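# Press the rocker switch's marked end down and let go

## Task

Push the marked end of the ivory rocker switch down until it stays latched down, with the switch still lying flat. At the end neither arm may touch the switch, and any drink can, parts box or small stack bin must still be upright.

## Robot and tools

Robot: two 6-joint arms with parallel grippers. left_arm sits on the +y side and right_arm on the -y side. Calibrated bases: left_arm at (+0.035, +0.272, 0) m, right_arm at (+0.005, -0.244, 0) m, each yawed very slightly. A camera stand is bolted behind the arms. Joint order in every row and every list, for each arm: waist, shoulder, elbow, wrist pitch, wrist yaw, wrist roll. Stated ranges in rad: waist -2.618 to 3.054, shoulder 0.000 to 3.142, elbow 0.000 to 3.142, wrist pitch -1.571 to 1.571, wrist yaw -1.571 to 1.571, wrist roll -2.094 to 2.094. Real limits can differ by up to 0.059 rad either way.

Frame: all hand positions and orientations are in the scene frame. Its origin is at table-top height, halfway between the nominal bases. +x points out over the table, +z points up, and +y points toward left_arm. Arm names do not match image left and right. The gripper's fingers point along its own +z axis and separate along its y axis.

execute_actions(actions, cameras): actions is a list of actions. Each action is a table of at most 15 rows, one row per 1/30 s control step. A short table repeats its last row until 15 steps are filled, so every action lasts 0.5 s. A row is a single list of 14 numbers covering both arms, each in [-1, 1]. Numbers 1-6 are left_arm joint offsets and number 7 is its opening. Numbers 8-14 are the same for right_arm. Joint numbers are scaled offsets, not poses. They count from the Joint targets at the start of that action, not from the previous row. 1.0 equals 2.224 rad for waist, shoulder and elbow, and 8.485 rad for the three wrist joints. Sending the same offset again moves the joint further. Opening is absolute: +1 is fully open, -1 is shut. To keep a gripper as it is, repeat its current command, because 0 is a real command. A call is rejected if a row is malformed, or if its first action would push a joint more than 0.059 rad beyond its range. cameras lists camera names, ["all"] or []. An empty actions list returns images and the scene number.

move(target, speed, blend, opening_speed, grip_force, blocking, cameras): target is one 14-number row, laid out and scaled as above, or a list of up to 15 such rows. Every row's offsets count from the Joint targets at the moment of the call, not from the previous row. All joints move together along a path, so the hand traces a curve. The whole move gets at most 10 s. speed is the top joint speed in rad/s (0.01 to 12.57, default 0.5), given as one value or one per target. blend is a corner-rounding distance in rad, one value or one per target; 0 means stop at that target. opening_speed is the rate of gripper change per second on the -1..+1 scale, at least 0.2. grip_force is the pad force limit in N (10 to 50), one value or one per arm, and it persists. blocking=false returns after about 0.5 s while the motion continues. The move does not avoid obstacles. Faster motion and targets set deeper past a contact both press harder. The result adds a move: line: done, off_target (resting more than 0.035 rad away), moving, held or fault, and limits=held if steps were withheld.

wait(seconds 0 to 10): holds the last commands and returns early if a running move ends. stop(): brakes a running move, which needs some distance. zoom_image(camera, region): camera is cam_head_left or cam_head_right. region is [x0, y0, x1, y1] in pixels of the latest full image, at most 504 by 504. finished_scene(scene): ends scene 1, 2 or 3, and cannot be undone.

Results: end_effector_position (m) and end_effector_quat_wxyz, in the scene frame. The position is the point between the pads, about 1 cm behind the fingertips, and can be off by a few cm. Joint positions give 6 angles in rad per arm, then the pad gap in m (0.094 when fully open). Joint velocities may read "within noise". Joint targets are the base that your next offsets count from. Tool commands give each tool's current command. grip_measured is the finger opening on the command scale. Joint torques are total drive output including gravity; positive means toward larger angles. Step readings list joint angles at some control steps. "joint sent to its limit" means a joint was clipped at its end. "joint command not followed" means the clearance check altered some targets. MOTOR HOT appears at 75 °C and OVER-TEMPERATURE FAULT at 90 °C; a fault folds that arm away for the rest of the scene.

Limits on motion: each joint's target can lead its measured angle by at most 0.339 rad (big joints) or 2.2 rad (wrist joints). Targets that would move the hand more than 200 mm are scaled back. Large moves may therefore need several actions.

Cameras: cam_head_left and cam_head_right are both 896x504 and mounted on one bar, about 1.03 m up near x = -0.22, looking down at the table. Their calibrations can be off by a few mm or degrees.

Avoid: fast contact, slams, hard or prolonged pushing, which also heats the motors, and the two arms touching each other. Do not let the wrist-camera cable touch things. Do not knock over the can, box or bin, and do not let anything leave the table. Press the switch end slowly and just far enough. Afterwards, set the targets back past the measured angles so the push ends, then lift clear so the hand is not touching the switch.

Each tool is called after ">>>" by a JSON object that holds its "op" and its "data".

## Session

>>> {"op": "execute_actions", "data": {"actions": []}}

Scene clock: 0.00 s.
left_arm: end_effector_position=(+0.4306, +0.2970, +0.1019) grip_measured=+1.000 end_effector_quat_wxyz=(+0.594, -0.058, +0.801, +0.043) | right_arm: end_effector_position=(+0.4078, -0.2592, +0.1006) grip_measured=+1.000 end_effector_quat_wxyz=(+0.587, +0.008, +0.810, -0.016)
Joint positions: left_arm=[0.015 1.55 0.343 0.908 -0.141 -0.044 0.094] | right_arm=[-0.012 1.559 0.377 0.866 -0.004 -0.019 0.094]
Joint velocities: within noise
Joint torques (N m): no reading
Heat: left arm: 26 °C; right arm: 30 °C.
Joint targets: left_arm=[0.015 1.542 0.352 0.915 -0.142 -0.045] | right_arm=[-0.012 1.552 0.383 0.873 -0.004 -0.019]
Tool commands: left_gripper/opening=+1.0 right_gripper/opening=+1.0

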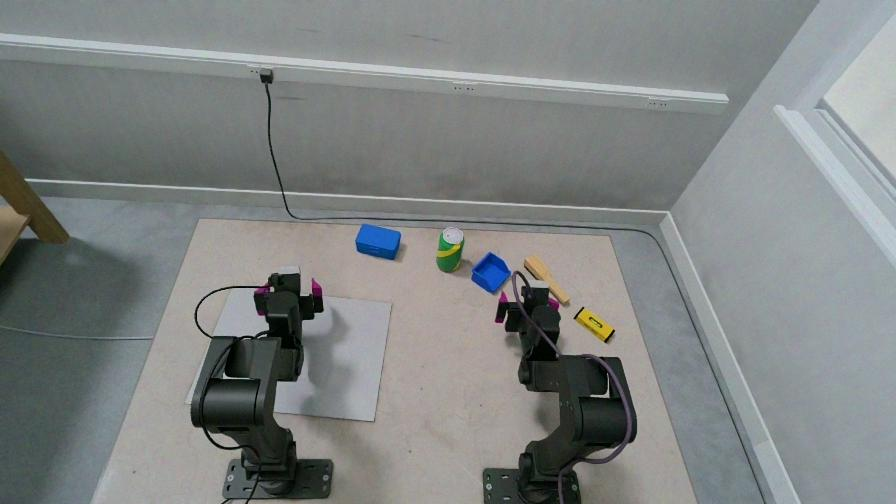

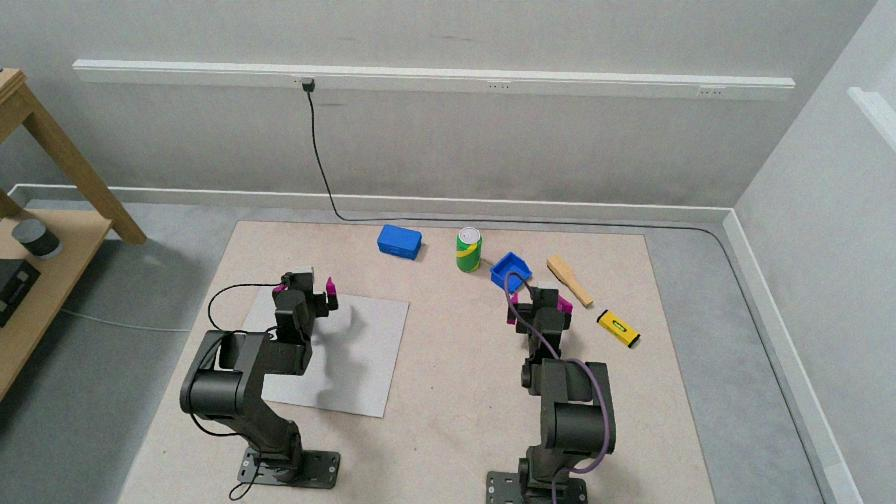

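>>> {"op": "zoom_image", "data": {"camera": "cam_head_left", "region": [200, 230, 400, 342]}}

>>> {"op": "zoom_image", "data": {"camera": "cam_head_right", "region": [200, 230, 400, 342]}}

>>> {"op": "zoom_image", "data": {"camera": "cam_head_right", "region": [470, 220, 670, 332]}}

>>> {"op": "zoom_image", "data": {"camera": "cam_head_left", "region": [430, 220, 630, 332]}}

Scaled by 2.520 from the camera's 896x504 image, which has a finer 1280x720 frame.

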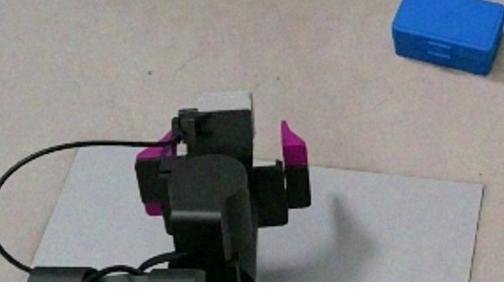

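Scaled by 2.520 from the camera's 896x504 image, which has a finer 1280x720 frame.

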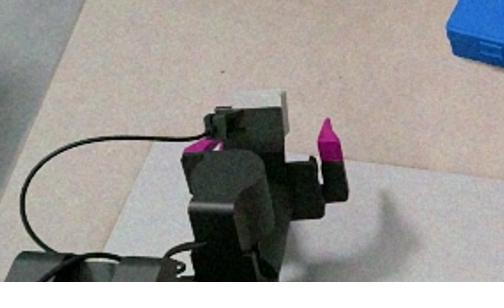

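Scaled by 2.520 from the camera's 896x504 image, which has a finer 1280x720 frame.

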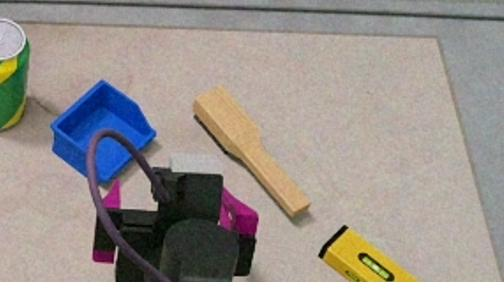

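Scaled by 2.520 from the camera's 896x504 image, which has a finer 1280x720 frame.

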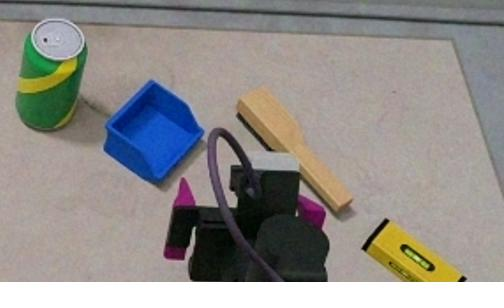

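>>> {"op": "move", "data": {"target": [[0,-0.2473,0,0,0,0,1,0,-0.2473,0,0,0,0,1],[0.4,-0.2473,0,0,0,0,1,-0.4,-0.2473,0,0,0,0,1]], "blend": 0.05, "speed": 0.8, "cameras": ["all"]}}

Scene clock: 13.87 s.
left_arm: end_effector_position=(+0.2369, +0.5580, +0.3012) grip_measured=+1.000 end_effector_quat_wxyz=(+0.704, -0.322, +0.521, +0.360) | right_arm: end_effector_position=(+0.2195, -0.5289, +0.3026) grip_measured=+1.000 end_effector_quat_wxyz=(+0.698, +0.273, +0.558, -0.357)
Joint positions: left_arm=[0.898 1.002 0.343 0.913 -0.14 -0.044 0.094] | right_arm=[-0.898 1.01 0.377 0.864 0 -0.019 0.094]
Joint torques (N m): left_arm=[0.25 -2.47 8.66 2.07 0 -0.02] | right_arm=[-0.39 -1.96 8.09 2.06 -0.06 -0.02]
Heat: left arm: 28 °C; right arm: 32 °C.
Joint targets: left_arm=[0.904 0.992 0.352 0.915 -0.142 -0.045] | right_arm=[-0.902 1.002 0.383 0.873 -0.004 -0.018]
move: done

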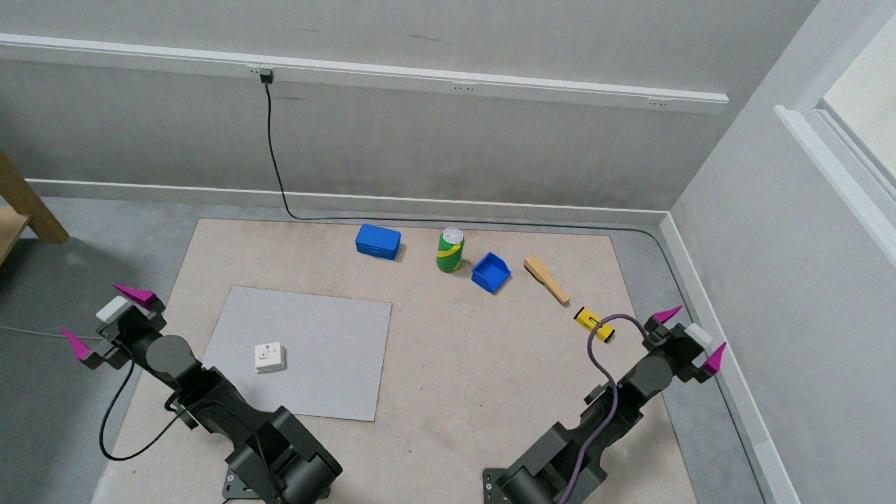

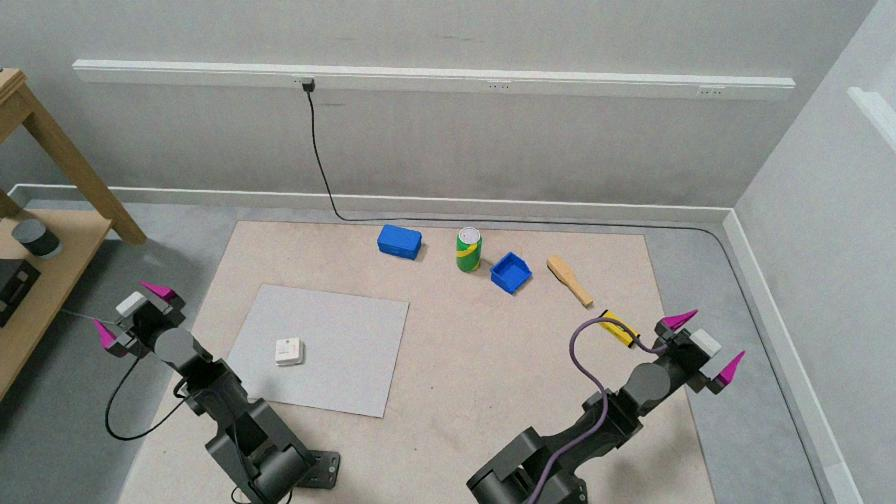

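>>> {"op": "zoom_image", "data": {"camera": "cam_head_left", "region": [235, 330, 305, 385]}}

>>> {"op": "zoom_image", "data": {"camera": "cam_head_right", "region": [255, 325, 325, 380]}}

Scaled by 7.200 from the camera's 896x504 image, which has a finer 1280x720 frame.

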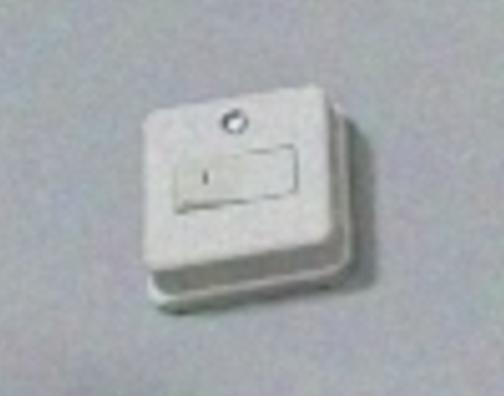

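Scaled by 7.200 from the camera's 896x504 image, which has a finer 1280x720 frame.

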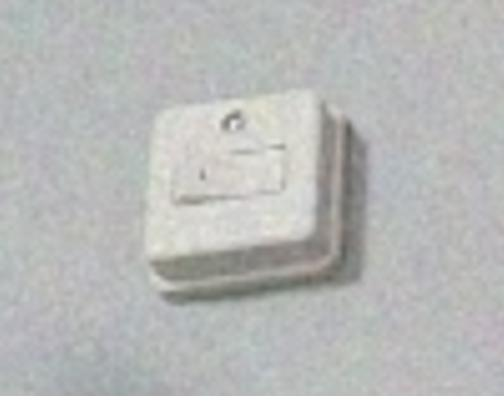

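>>> {"op": "move", "data": {"target": [-0.3174, 0.2167, 0.3381, -0.2493, 0.01674, 0.0053, -1, 0, 0, 0, 0, 0, 0, 1], "speed": 0.8, "cameras": ["all"]}}

>>> {"op": "zoom_image", "data": {"camera": "cam_head_left", "region": [220, 290, 340, 385]}}

>>> {"op": "zoom_image", "data": {"camera": "cam_head_right", "region": [240, 285, 360, 380]}}

Scene clock: 44.00 s.
left_arm: end_effector_position=(+0.2692, +0.3187, +0.0943) grip_measured=-0.995 end_effector_quat_wxyz=(-0.003, -0.097, +0.995, +0.005) | right_arm: end_effector_position=(+0.2195, -0.5289, +0.3026) grip_measured=+1.000 end_effector_quat_wxyz=(+0.698, +0.273, +0.558, -0.357)
Joint positions: left_arm=[0.203 1.46 1.076 -1.192 -0.01 -0.01 0] | right_arm=[-0.898 1.01 0.377 0.864 0 -0.019 0.094]
Joint torques (N m): left_arm=[-0.43 -3.52 9.42 0.44 0.11 0.07] | right_arm=[-0.39 -1.95 8.09 2.06 -0.06 -0.02]
Heat: left arm: 30 °C; right arm: 34 °C.
Joint targets: left_arm=[0.198 1.473 1.104 -1.201 0.000 0.000] | right_arm=[-0.902 1.002 0.383 0.873 -0.004 -0.018]
move: done

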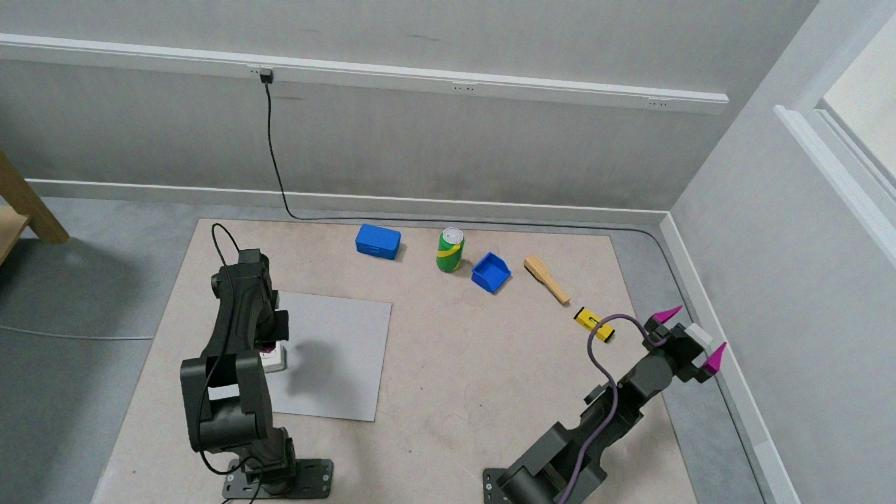

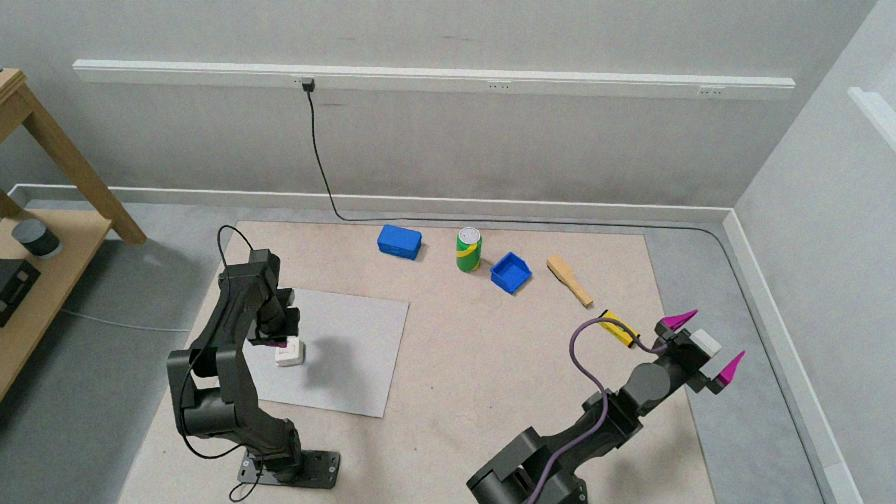

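Scaled by 4.200 from the camera's 896x504 image, which has a finer 1280x720 frame.

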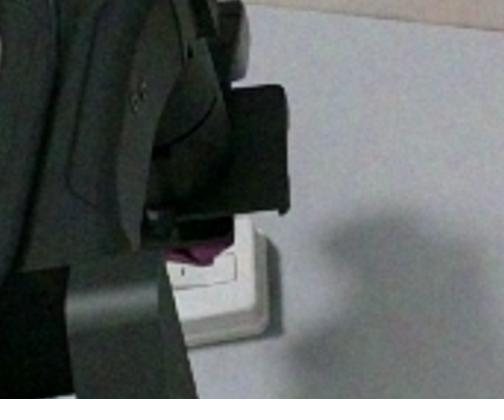

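Scaled by 4.200 from the camera's 896x504 image, which has a finer 1280x720 frame.

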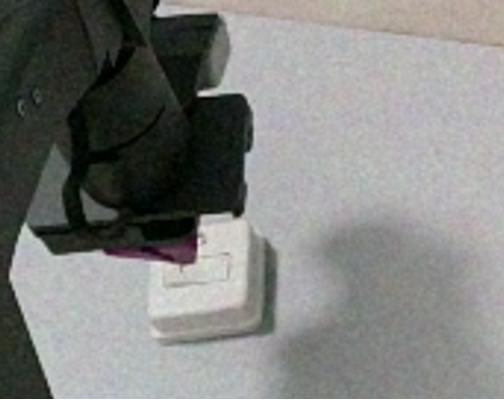

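>>> {"op": "zoom_image", "data": {"camera": "cam_head_left", "region": [250, 335, 300, 375]}}

>>> {"op": "zoom_image", "data": {"camera": "cam_head_right", "region": [260, 330, 310, 370]}}

Scaled by 10.080 from the camera's 896x504 image, which has a finer 1280x720 frame.

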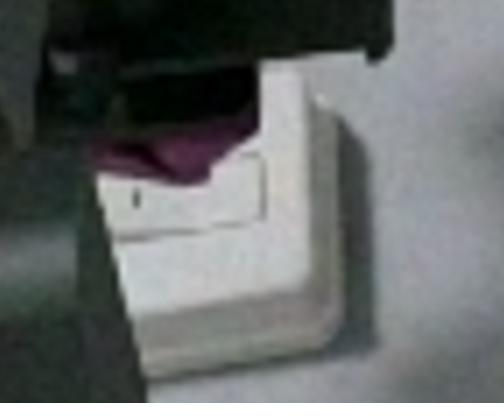

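Scaled by 10.080 from the camera's 896x504 image, which has a finer 1280x720 frame.

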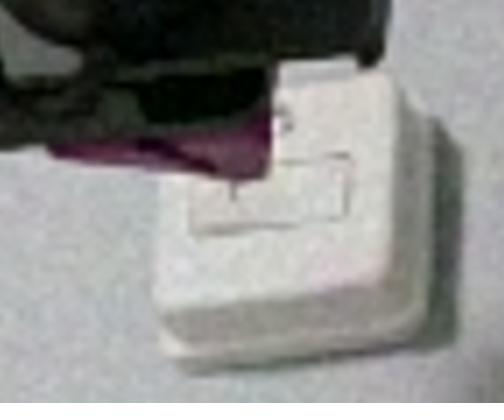

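>>> {"op": "zoom_image", "data": {"camera": "cam_head_left", "region": [640, 290, 740, 390]}}

>>> {"op": "zoom_image", "data": {"camera": "cam_head_right", "region": [650, 300, 750, 400]}}

Scaled by 5.040 from the camera's 896x504 image, which has a finer 1280x720 frame.

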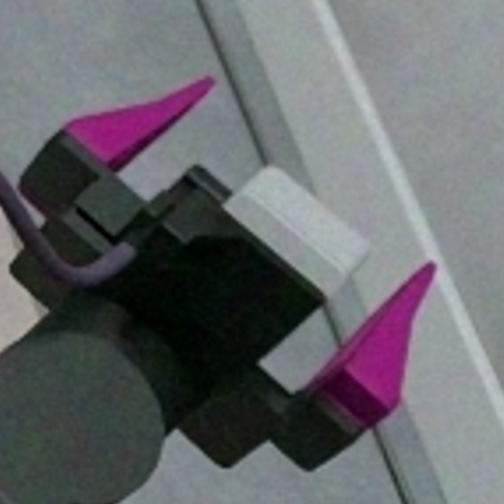

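Scaled by 5.040 from the camera's 896x504 image, which has a finer 1280x720 frame.

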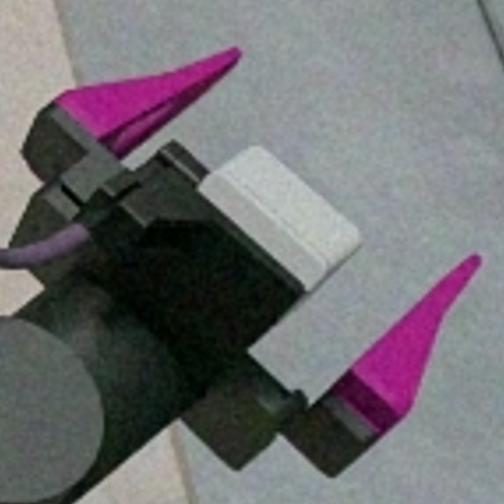

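>>> {"op": "move", "data": {"target": [0, 0, 0, 0, -0.01674, -0.0053, -1, 0, 0, 0, 0, 0, 0, 1], "speed": 0.5, "cameras": ["all"]}}

>>> {"op": "zoom_image", "data": {"camera": "cam_head_left", "region": [240, 330, 300, 378]}}

>>> {"op": "zoom_image", "data": {"camera": "cam_head_right", "region": [250, 325, 310, 373]}}

Scene clock: 54.60 s.
left_arm: end_effector_position=(+0.2652, +0.3395, +0.0958) grip_measured=-0.995 end_effector_quat_wxyz=(-0.007, -0.109, +0.992, +0.064) | right_arm: end_effector_position=(+0.2195, -0.5289, +0.3026) grip_measured=+1.000 end_effector_quat_wxyz=(+0.698, +0.273, +0.558, -0.357)
Joint positions: left_arm=[0.203 1.46 1.076 -1.192 -0.128 -0.034 0] | right_arm=[-0.898 1.01 0.377 0.864 0 -0.019 0.094]
Joint torques (N m): left_arm=[-0.46 -3.49 9.51 0.45 -0.25 -0.11] | right_arm=[-0.39 -1.96 8.08 2.06 -0.06 -0.02]
Heat: left arm: 28 °C; right arm: 35 °C.
Joint targets: left_arm=[0.198 1.473 1.104 -1.201 -0.142 -0.045] | right_arm=[-0.902 1.002 0.383 0.873 -0.004 -0.018]
move: done

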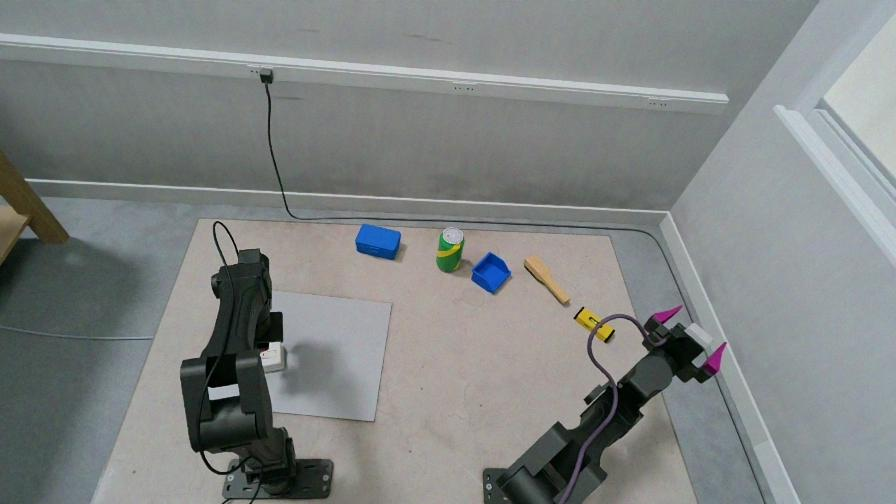

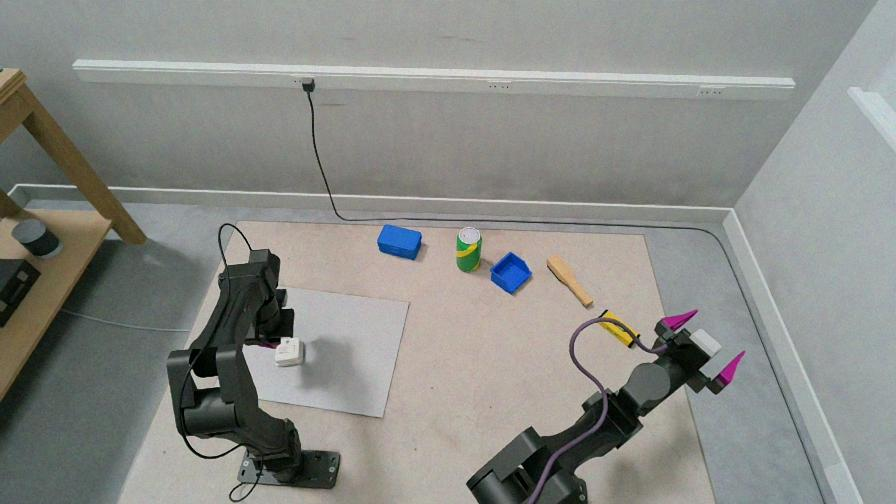

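Scaled by 8.400 from the camera's 896x504 image, which has a finer 1280x720 frame.

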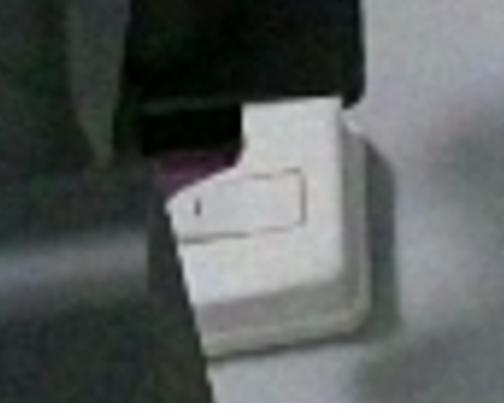

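Scaled by 8.400 from the camera's 896x504 image, which has a finer 1280x720 frame.

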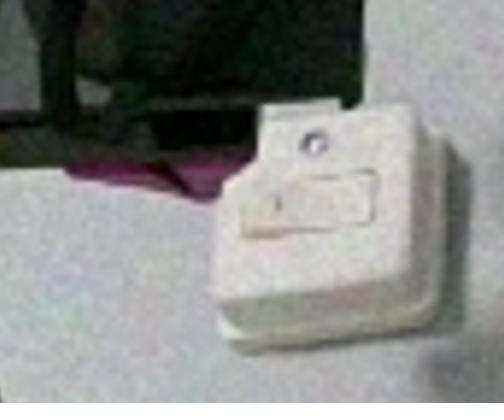

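>>> {"op": "move", "data": {"target": [0.0012, 0.0453, 0.04, 0.0014, 0, 0, -1, 0, 0, 0, 0, 0, 0, 1], "speed": 0.3, "cameras": ["all"]}}

>>> {"op": "zoom_image", "data": {"camera": "cam_head_left", "region": [240, 330, 300, 378]}}

>>> {"op": "zoom_image", "data": {"camera": "cam_head_right", "region": [250, 325, 310, 373]}}

Scene clock: 60.83 s.
left_arm: end_effector_position=(+0.2874, +0.3438, +0.0947) grip_measured=-0.995 end_effector_quat_wxyz=(-0.014, -0.109, +0.992, +0.063) | right_arm: end_effector_position=(+0.2195, -0.5289, +0.3026) grip_measured=+1.000 end_effector_quat_wxyz=(+0.698, +0.273, +0.558, -0.357)
Joint positions: left_arm=[0.203 1.56 1.166 -1.195 -0.129 -0.034 0] | right_arm=[-0.898 1.01 0.377 0.864 0 -0.019 0.094]
Joint torques (N m): left_arm=[-0.29 -4.36 9.32 0.54 -0.23 -0.12] | right_arm=[-0.39 -1.95 8.09 2.06 -0.06 -0.03]
Heat: left arm: 28 °C; right arm: 35 °C.
Joint targets: left_arm=[0.201 1.574 1.193 -1.189 -0.142 -0.045] | right_arm=[-0.902 1.002 0.383 0.873 -0.004 -0.018]
move: done

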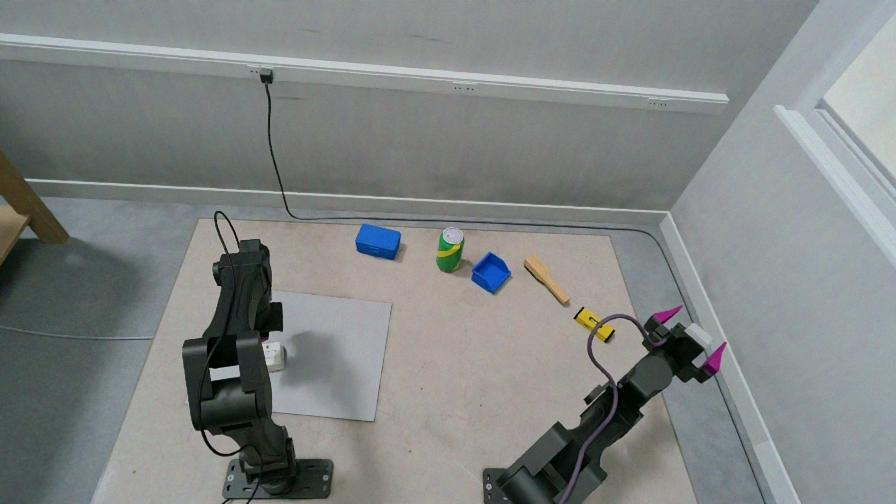

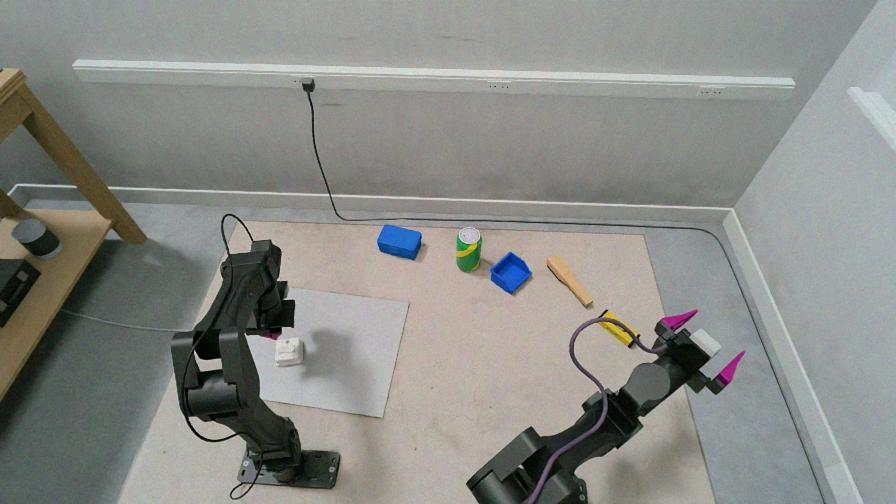

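Scaled by 8.400 from the camera's 896x504 image, which has a finer 1280x720 frame.

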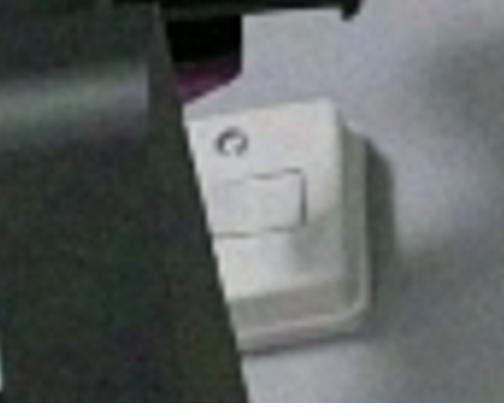

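Scaled by 8.400 from the camera's 896x504 image, which has a finer 1280x720 frame.

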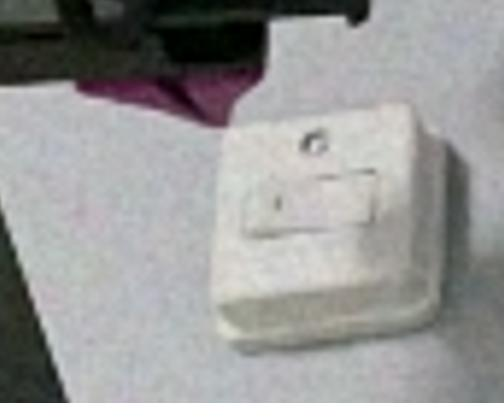

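>>> {"op": "move", "data": {"target": [0.0051, 0.01956, -0.0537, 0.0192, 0, 0, -1, 0, 0, 0, 0, 0, 0, 1], "speed": 0.2, "cameras": ["all"]}}

>>> {"op": "zoom_image", "data": {"camera": "cam_head_left", "region": [240, 330, 300, 378]}}

>>> {"op": "zoom_image", "data": {"camera": "cam_head_right", "region": [250, 325, 310, 373]}}

Scene clock: 70.50 s.
left_arm: end_effector_position=(+0.2972, +0.3464, +0.0625) grip_measured=-0.995 end_effector_quat_wxyz=(-0.003, -0.111, +0.992, +0.064) | right_arm: end_effector_position=(+0.2195, -0.5289, +0.3026) grip_measured=+1.000 end_effector_quat_wxyz=(+0.698, +0.273, +0.558, -0.357)
Joint positions: left_arm=[0.206 1.604 1.079 -1.041 -0.129 -0.034 0] | right_arm=[-0.898 1.01 0.377 0.864 0 -0.019 0.094]
Joint torques (N m): left_arm=[0.51 -4.66 6.11 0.66 -0.24 -0.16] | right_arm=[-0.39 -1.95 8.09 2.06 -0.06 -0.02]
Heat: left arm: 28 °C; right arm: 35 °C.
Joint targets: left_arm=[0.212 1.618 1.073 -1.026 -0.142 -0.045] | right_arm=[-0.902 1.002 0.383 0.873 -0.004 -0.018]
move: done

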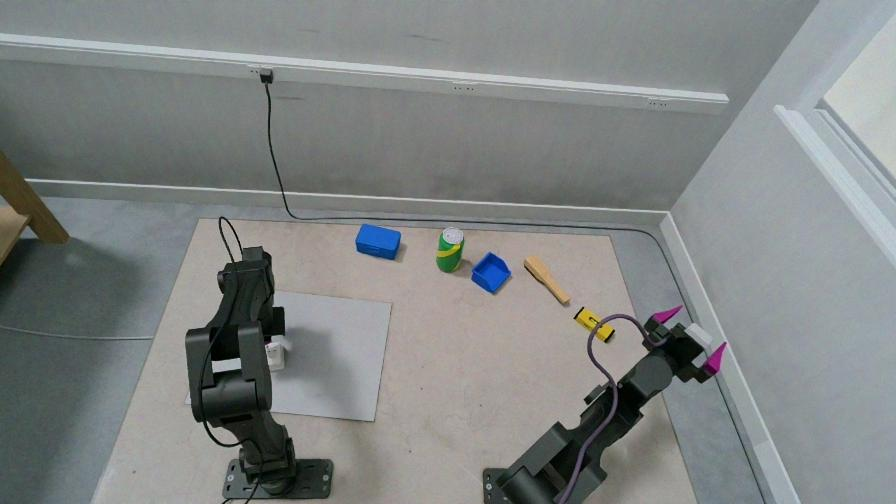

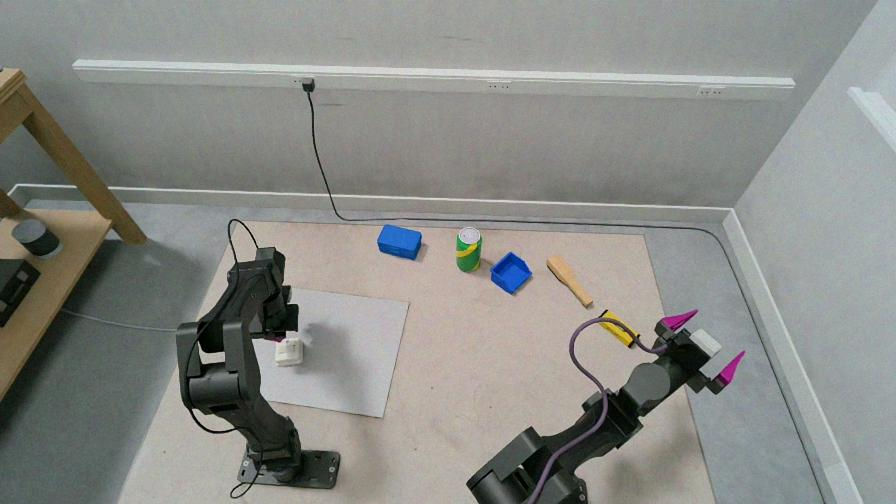

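Scaled by 8.400 from the camera's 896x504 image, which has a finer 1280x720 frame.

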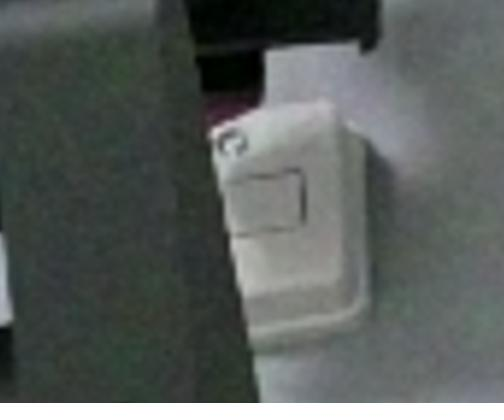

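Scaled by 8.400 from the camera's 896x504 image, which has a finer 1280x720 frame.

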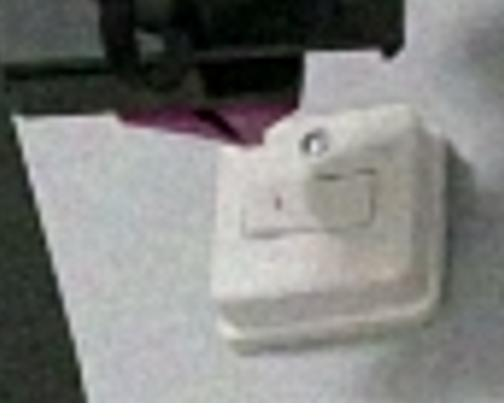

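>>> {"op": "move", "data": {"target": [0.00737, -0.0126, -0.036, 0.00719, 0, 0, -1, 0, 0, 0, 0, 0, 0, 1], "speed": 0.15, "cameras": ["all"]}}

>>> {"op": "zoom_image", "data": {"camera": "cam_head_left", "region": [240, 330, 300, 378]}}

>>> {"op": "zoom_image", "data": {"camera": "cam_head_right", "region": [250, 325, 310, 373]}}

Scene clock: 77.47 s.
left_arm: end_effector_position=(+0.2851, +0.3484, +0.0435) grip_measured=-0.995 end_effector_quat_wxyz=(-0.013, -0.118, +0.991, +0.064) | right_arm: end_effector_position=(+0.2195, -0.5289, +0.3026) grip_measured=+1.000 end_effector_quat_wxyz=(+0.698, +0.273, +0.558, -0.357)
Joint positions: left_arm=[0.222 1.604 0.999 -0.98 -0.129 -0.034 0] | right_arm=[-0.898 1.01 0.377 0.864 0 -0.019 0.094]
Joint torques (N m): left_arm=[0.46 -6.68 5.87 0.63 -0.23 -0.16] | right_arm=[-0.39 -1.96 8.09 2.06 -0.06 -0.02]
Heat: left arm: 28 °C; right arm: 36 °C.
Joint targets: left_arm=[0.228 1.590 0.993 -0.965 -0.142 -0.045] | right_arm=[-0.902 1.002 0.383 0.873 -0.004 -0.018]
move: done

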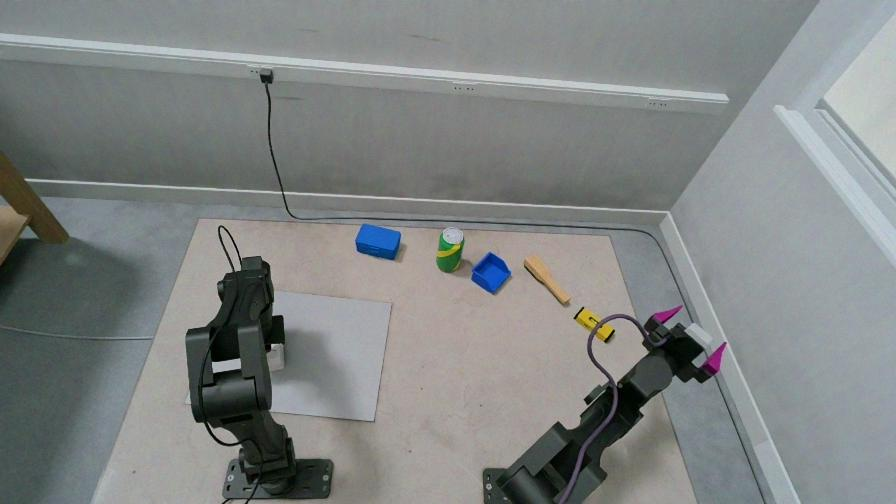

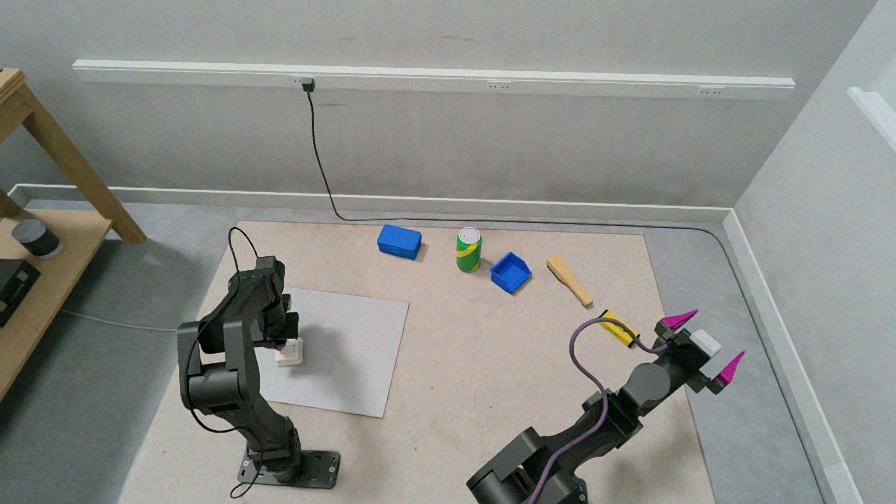

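Scaled by 8.400 from the camera's 896x504 image, which has a finer 1280x720 frame.

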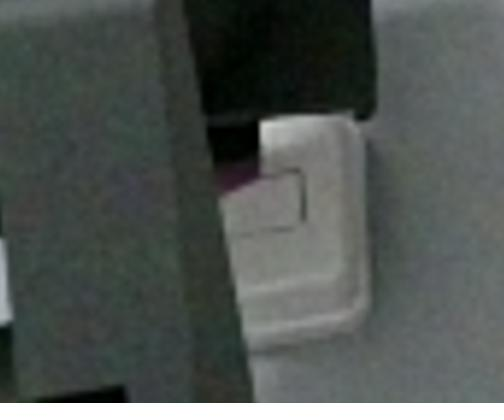

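Scaled by 8.400 from the camera's 896x504 image, which has a finer 1280x720 frame.

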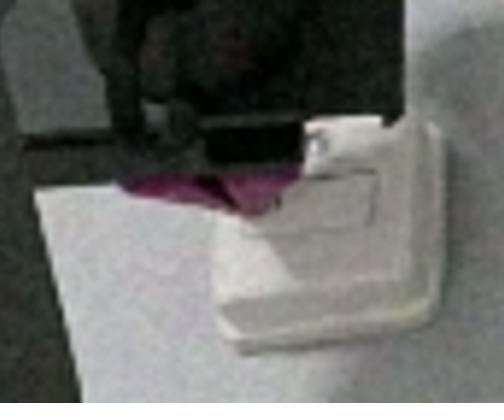

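>>> {"op": "move", "data": {"target": [[0, -0.0072, 0.0899, -0.0264, 0, 0, -1, 0, 0, 0, 0, 0, 0, 1], [-0.3498, -0.0072, 0.0899, -0.0264, 0, 0, -1, 0, 0, 0, 0, 0, 0, 1], [-0.3498, 0.0872, 0.1246, -0.01084, 0, 0, -1, 0, 0, 0, 0, 0, 0, 1]], "speed": 0.6, "blend": 0.02, "cameras": ["all"]}}

>>> {"op": "zoom_image", "data": {"camera": "cam_head_left", "region": [330, 300, 450, 396]}}

>>> {"op": "zoom_image", "data": {"camera": "cam_head_right", "region": [330, 300, 450, 396]}}

Scene clock: 88.30 s.
left_arm: end_effector_position=(+0.3079, +0.1285, +0.0566) grip_measured=-0.995 end_effector_quat_wxyz=(+0.006, +0.262, +0.962, +0.069) | right_arm: end_effector_position=(+0.2195, -0.5289, +0.3026) grip_measured=+1.000 end_effector_quat_wxyz=(+0.698, +0.273, +0.558, -0.357)
Joint positions: left_arm=[-0.548 1.774 1.245 -1.072 -0.135 -0.035 0] | right_arm=[-0.898 1.01 0.377 0.864 0 -0.019 0.094]
Joint torques (N m): left_arm=[-0.17 -6.46 9.05 0.62 -0.15 -0.12] | right_arm=[-0.39 -1.95 8.08 2.06 -0.06 -0.02]
Heat: left arm: 28 °C; right arm: 36 °C.
Joint targets: left_arm=[-0.549 1.784 1.270 -1.057 -0.142 -0.045] | right_arm=[-0.902 1.002 0.383 0.873 -0.004 -0.018]
move: done

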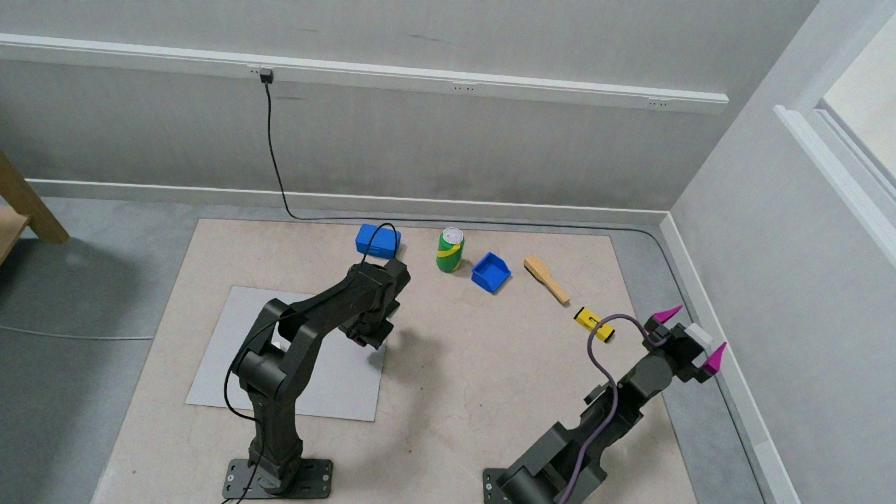

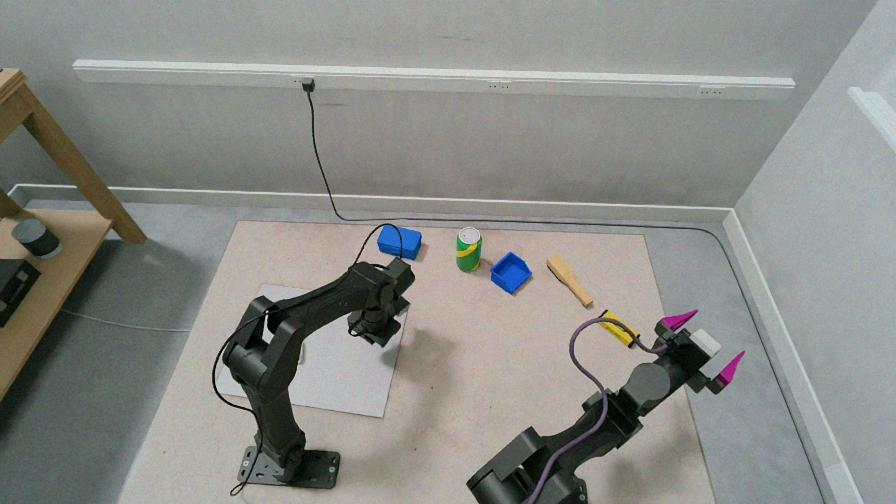

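Scaled by 4.200 from the camera's 896x504 image, which has a finer 1280x720 frame.

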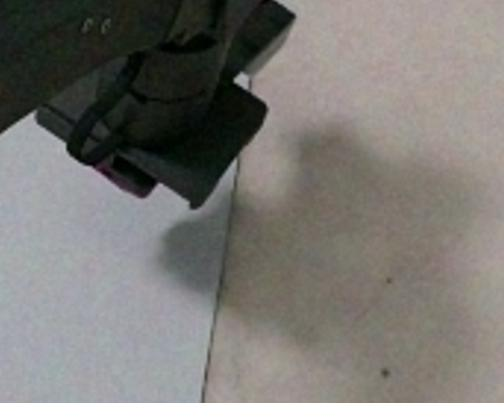

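Scaled by 4.200 from the camera's 896x504 image, which has a finer 1280x720 frame.

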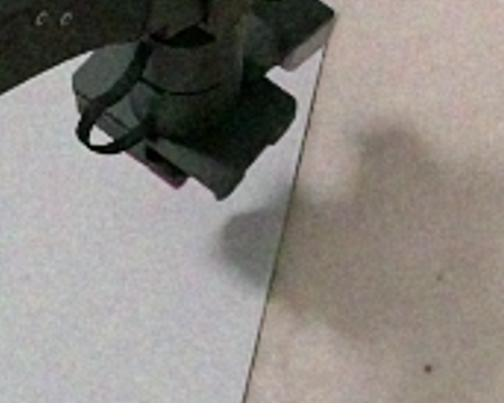

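>>> {"op": "move", "data": {"target": [0, 0, 0, -0.051, 0, 0, -1, 0, 0, 0, 0, 0, 0, 1], "speed": 0.6, "cameras": ["all"]}}

>>> {"op": "zoom_image", "data": {"camera": "cam_head_left", "region": [320, 300, 420, 380]}}

>>> {"op": "zoom_image", "data": {"camera": "cam_head_right", "region": [330, 300, 430, 380]}}

Scene clock: 93.83 s.
left_arm: end_effector_position=(+0.2255, +0.1808, +0.0798) grip_measured=-0.995 end_effector_quat_wxyz=(-0.186, +0.269, +0.936, +0.127) | right_arm: end_effector_position=(+0.2195, -0.5289, +0.3026) grip_measured=+1.000 end_effector_quat_wxyz=(+0.698, +0.273, +0.558, -0.357)
Joint positions: left_arm=[-0.548 1.774 1.245 -1.477 -0.135 -0.035 0] | right_arm=[-0.898 1.01 0.377 0.864 0 -0.019 0.094]
Joint torques (N m): left_arm=[-0.25 -5.81 8.17 -0.42 -0.15 -0.12] | right_arm=[-0.39 -1.95 8.08 2.06 -0.06 -0.03]
Heat: left arm: 28 °C; right arm: 36 °C.
Joint targets: left_arm=[-0.549 1.784 1.270 -1.490 -0.142 -0.045] | right_arm=[-0.902 1.002 0.383 0.873 -0.004 -0.018]
move: done

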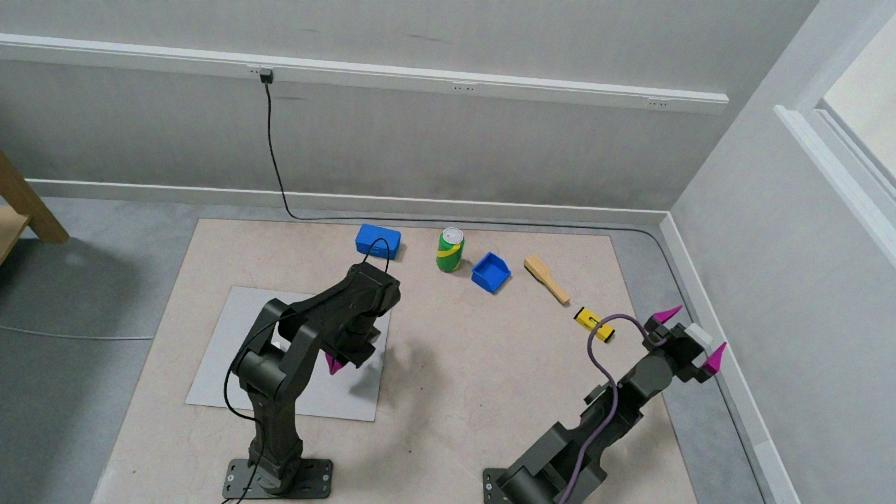

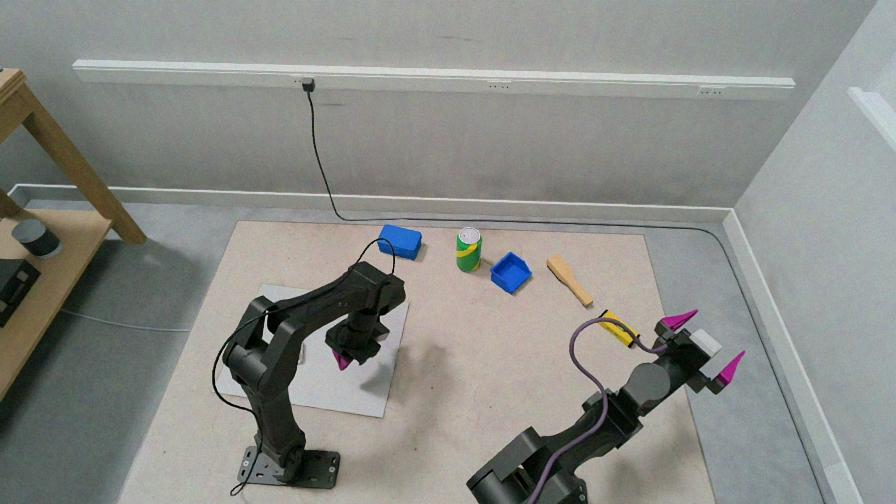

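Scaled by 5.040 from the camera's 896x504 image, which has a finer 1280x720 frame.

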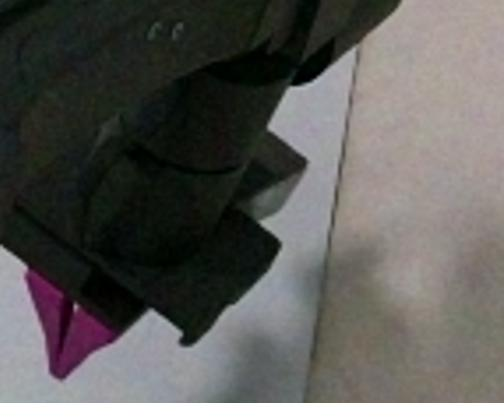

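Scaled by 5.040 from the camera's 896x504 image, which has a finer 1280x720 frame.

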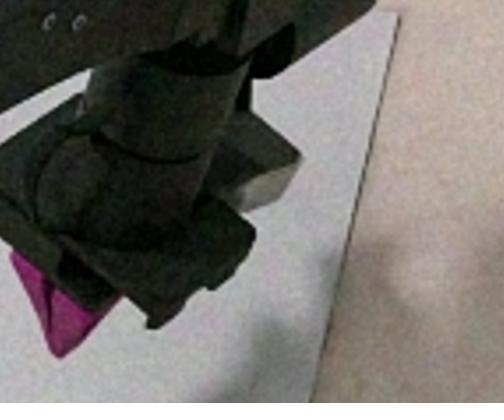

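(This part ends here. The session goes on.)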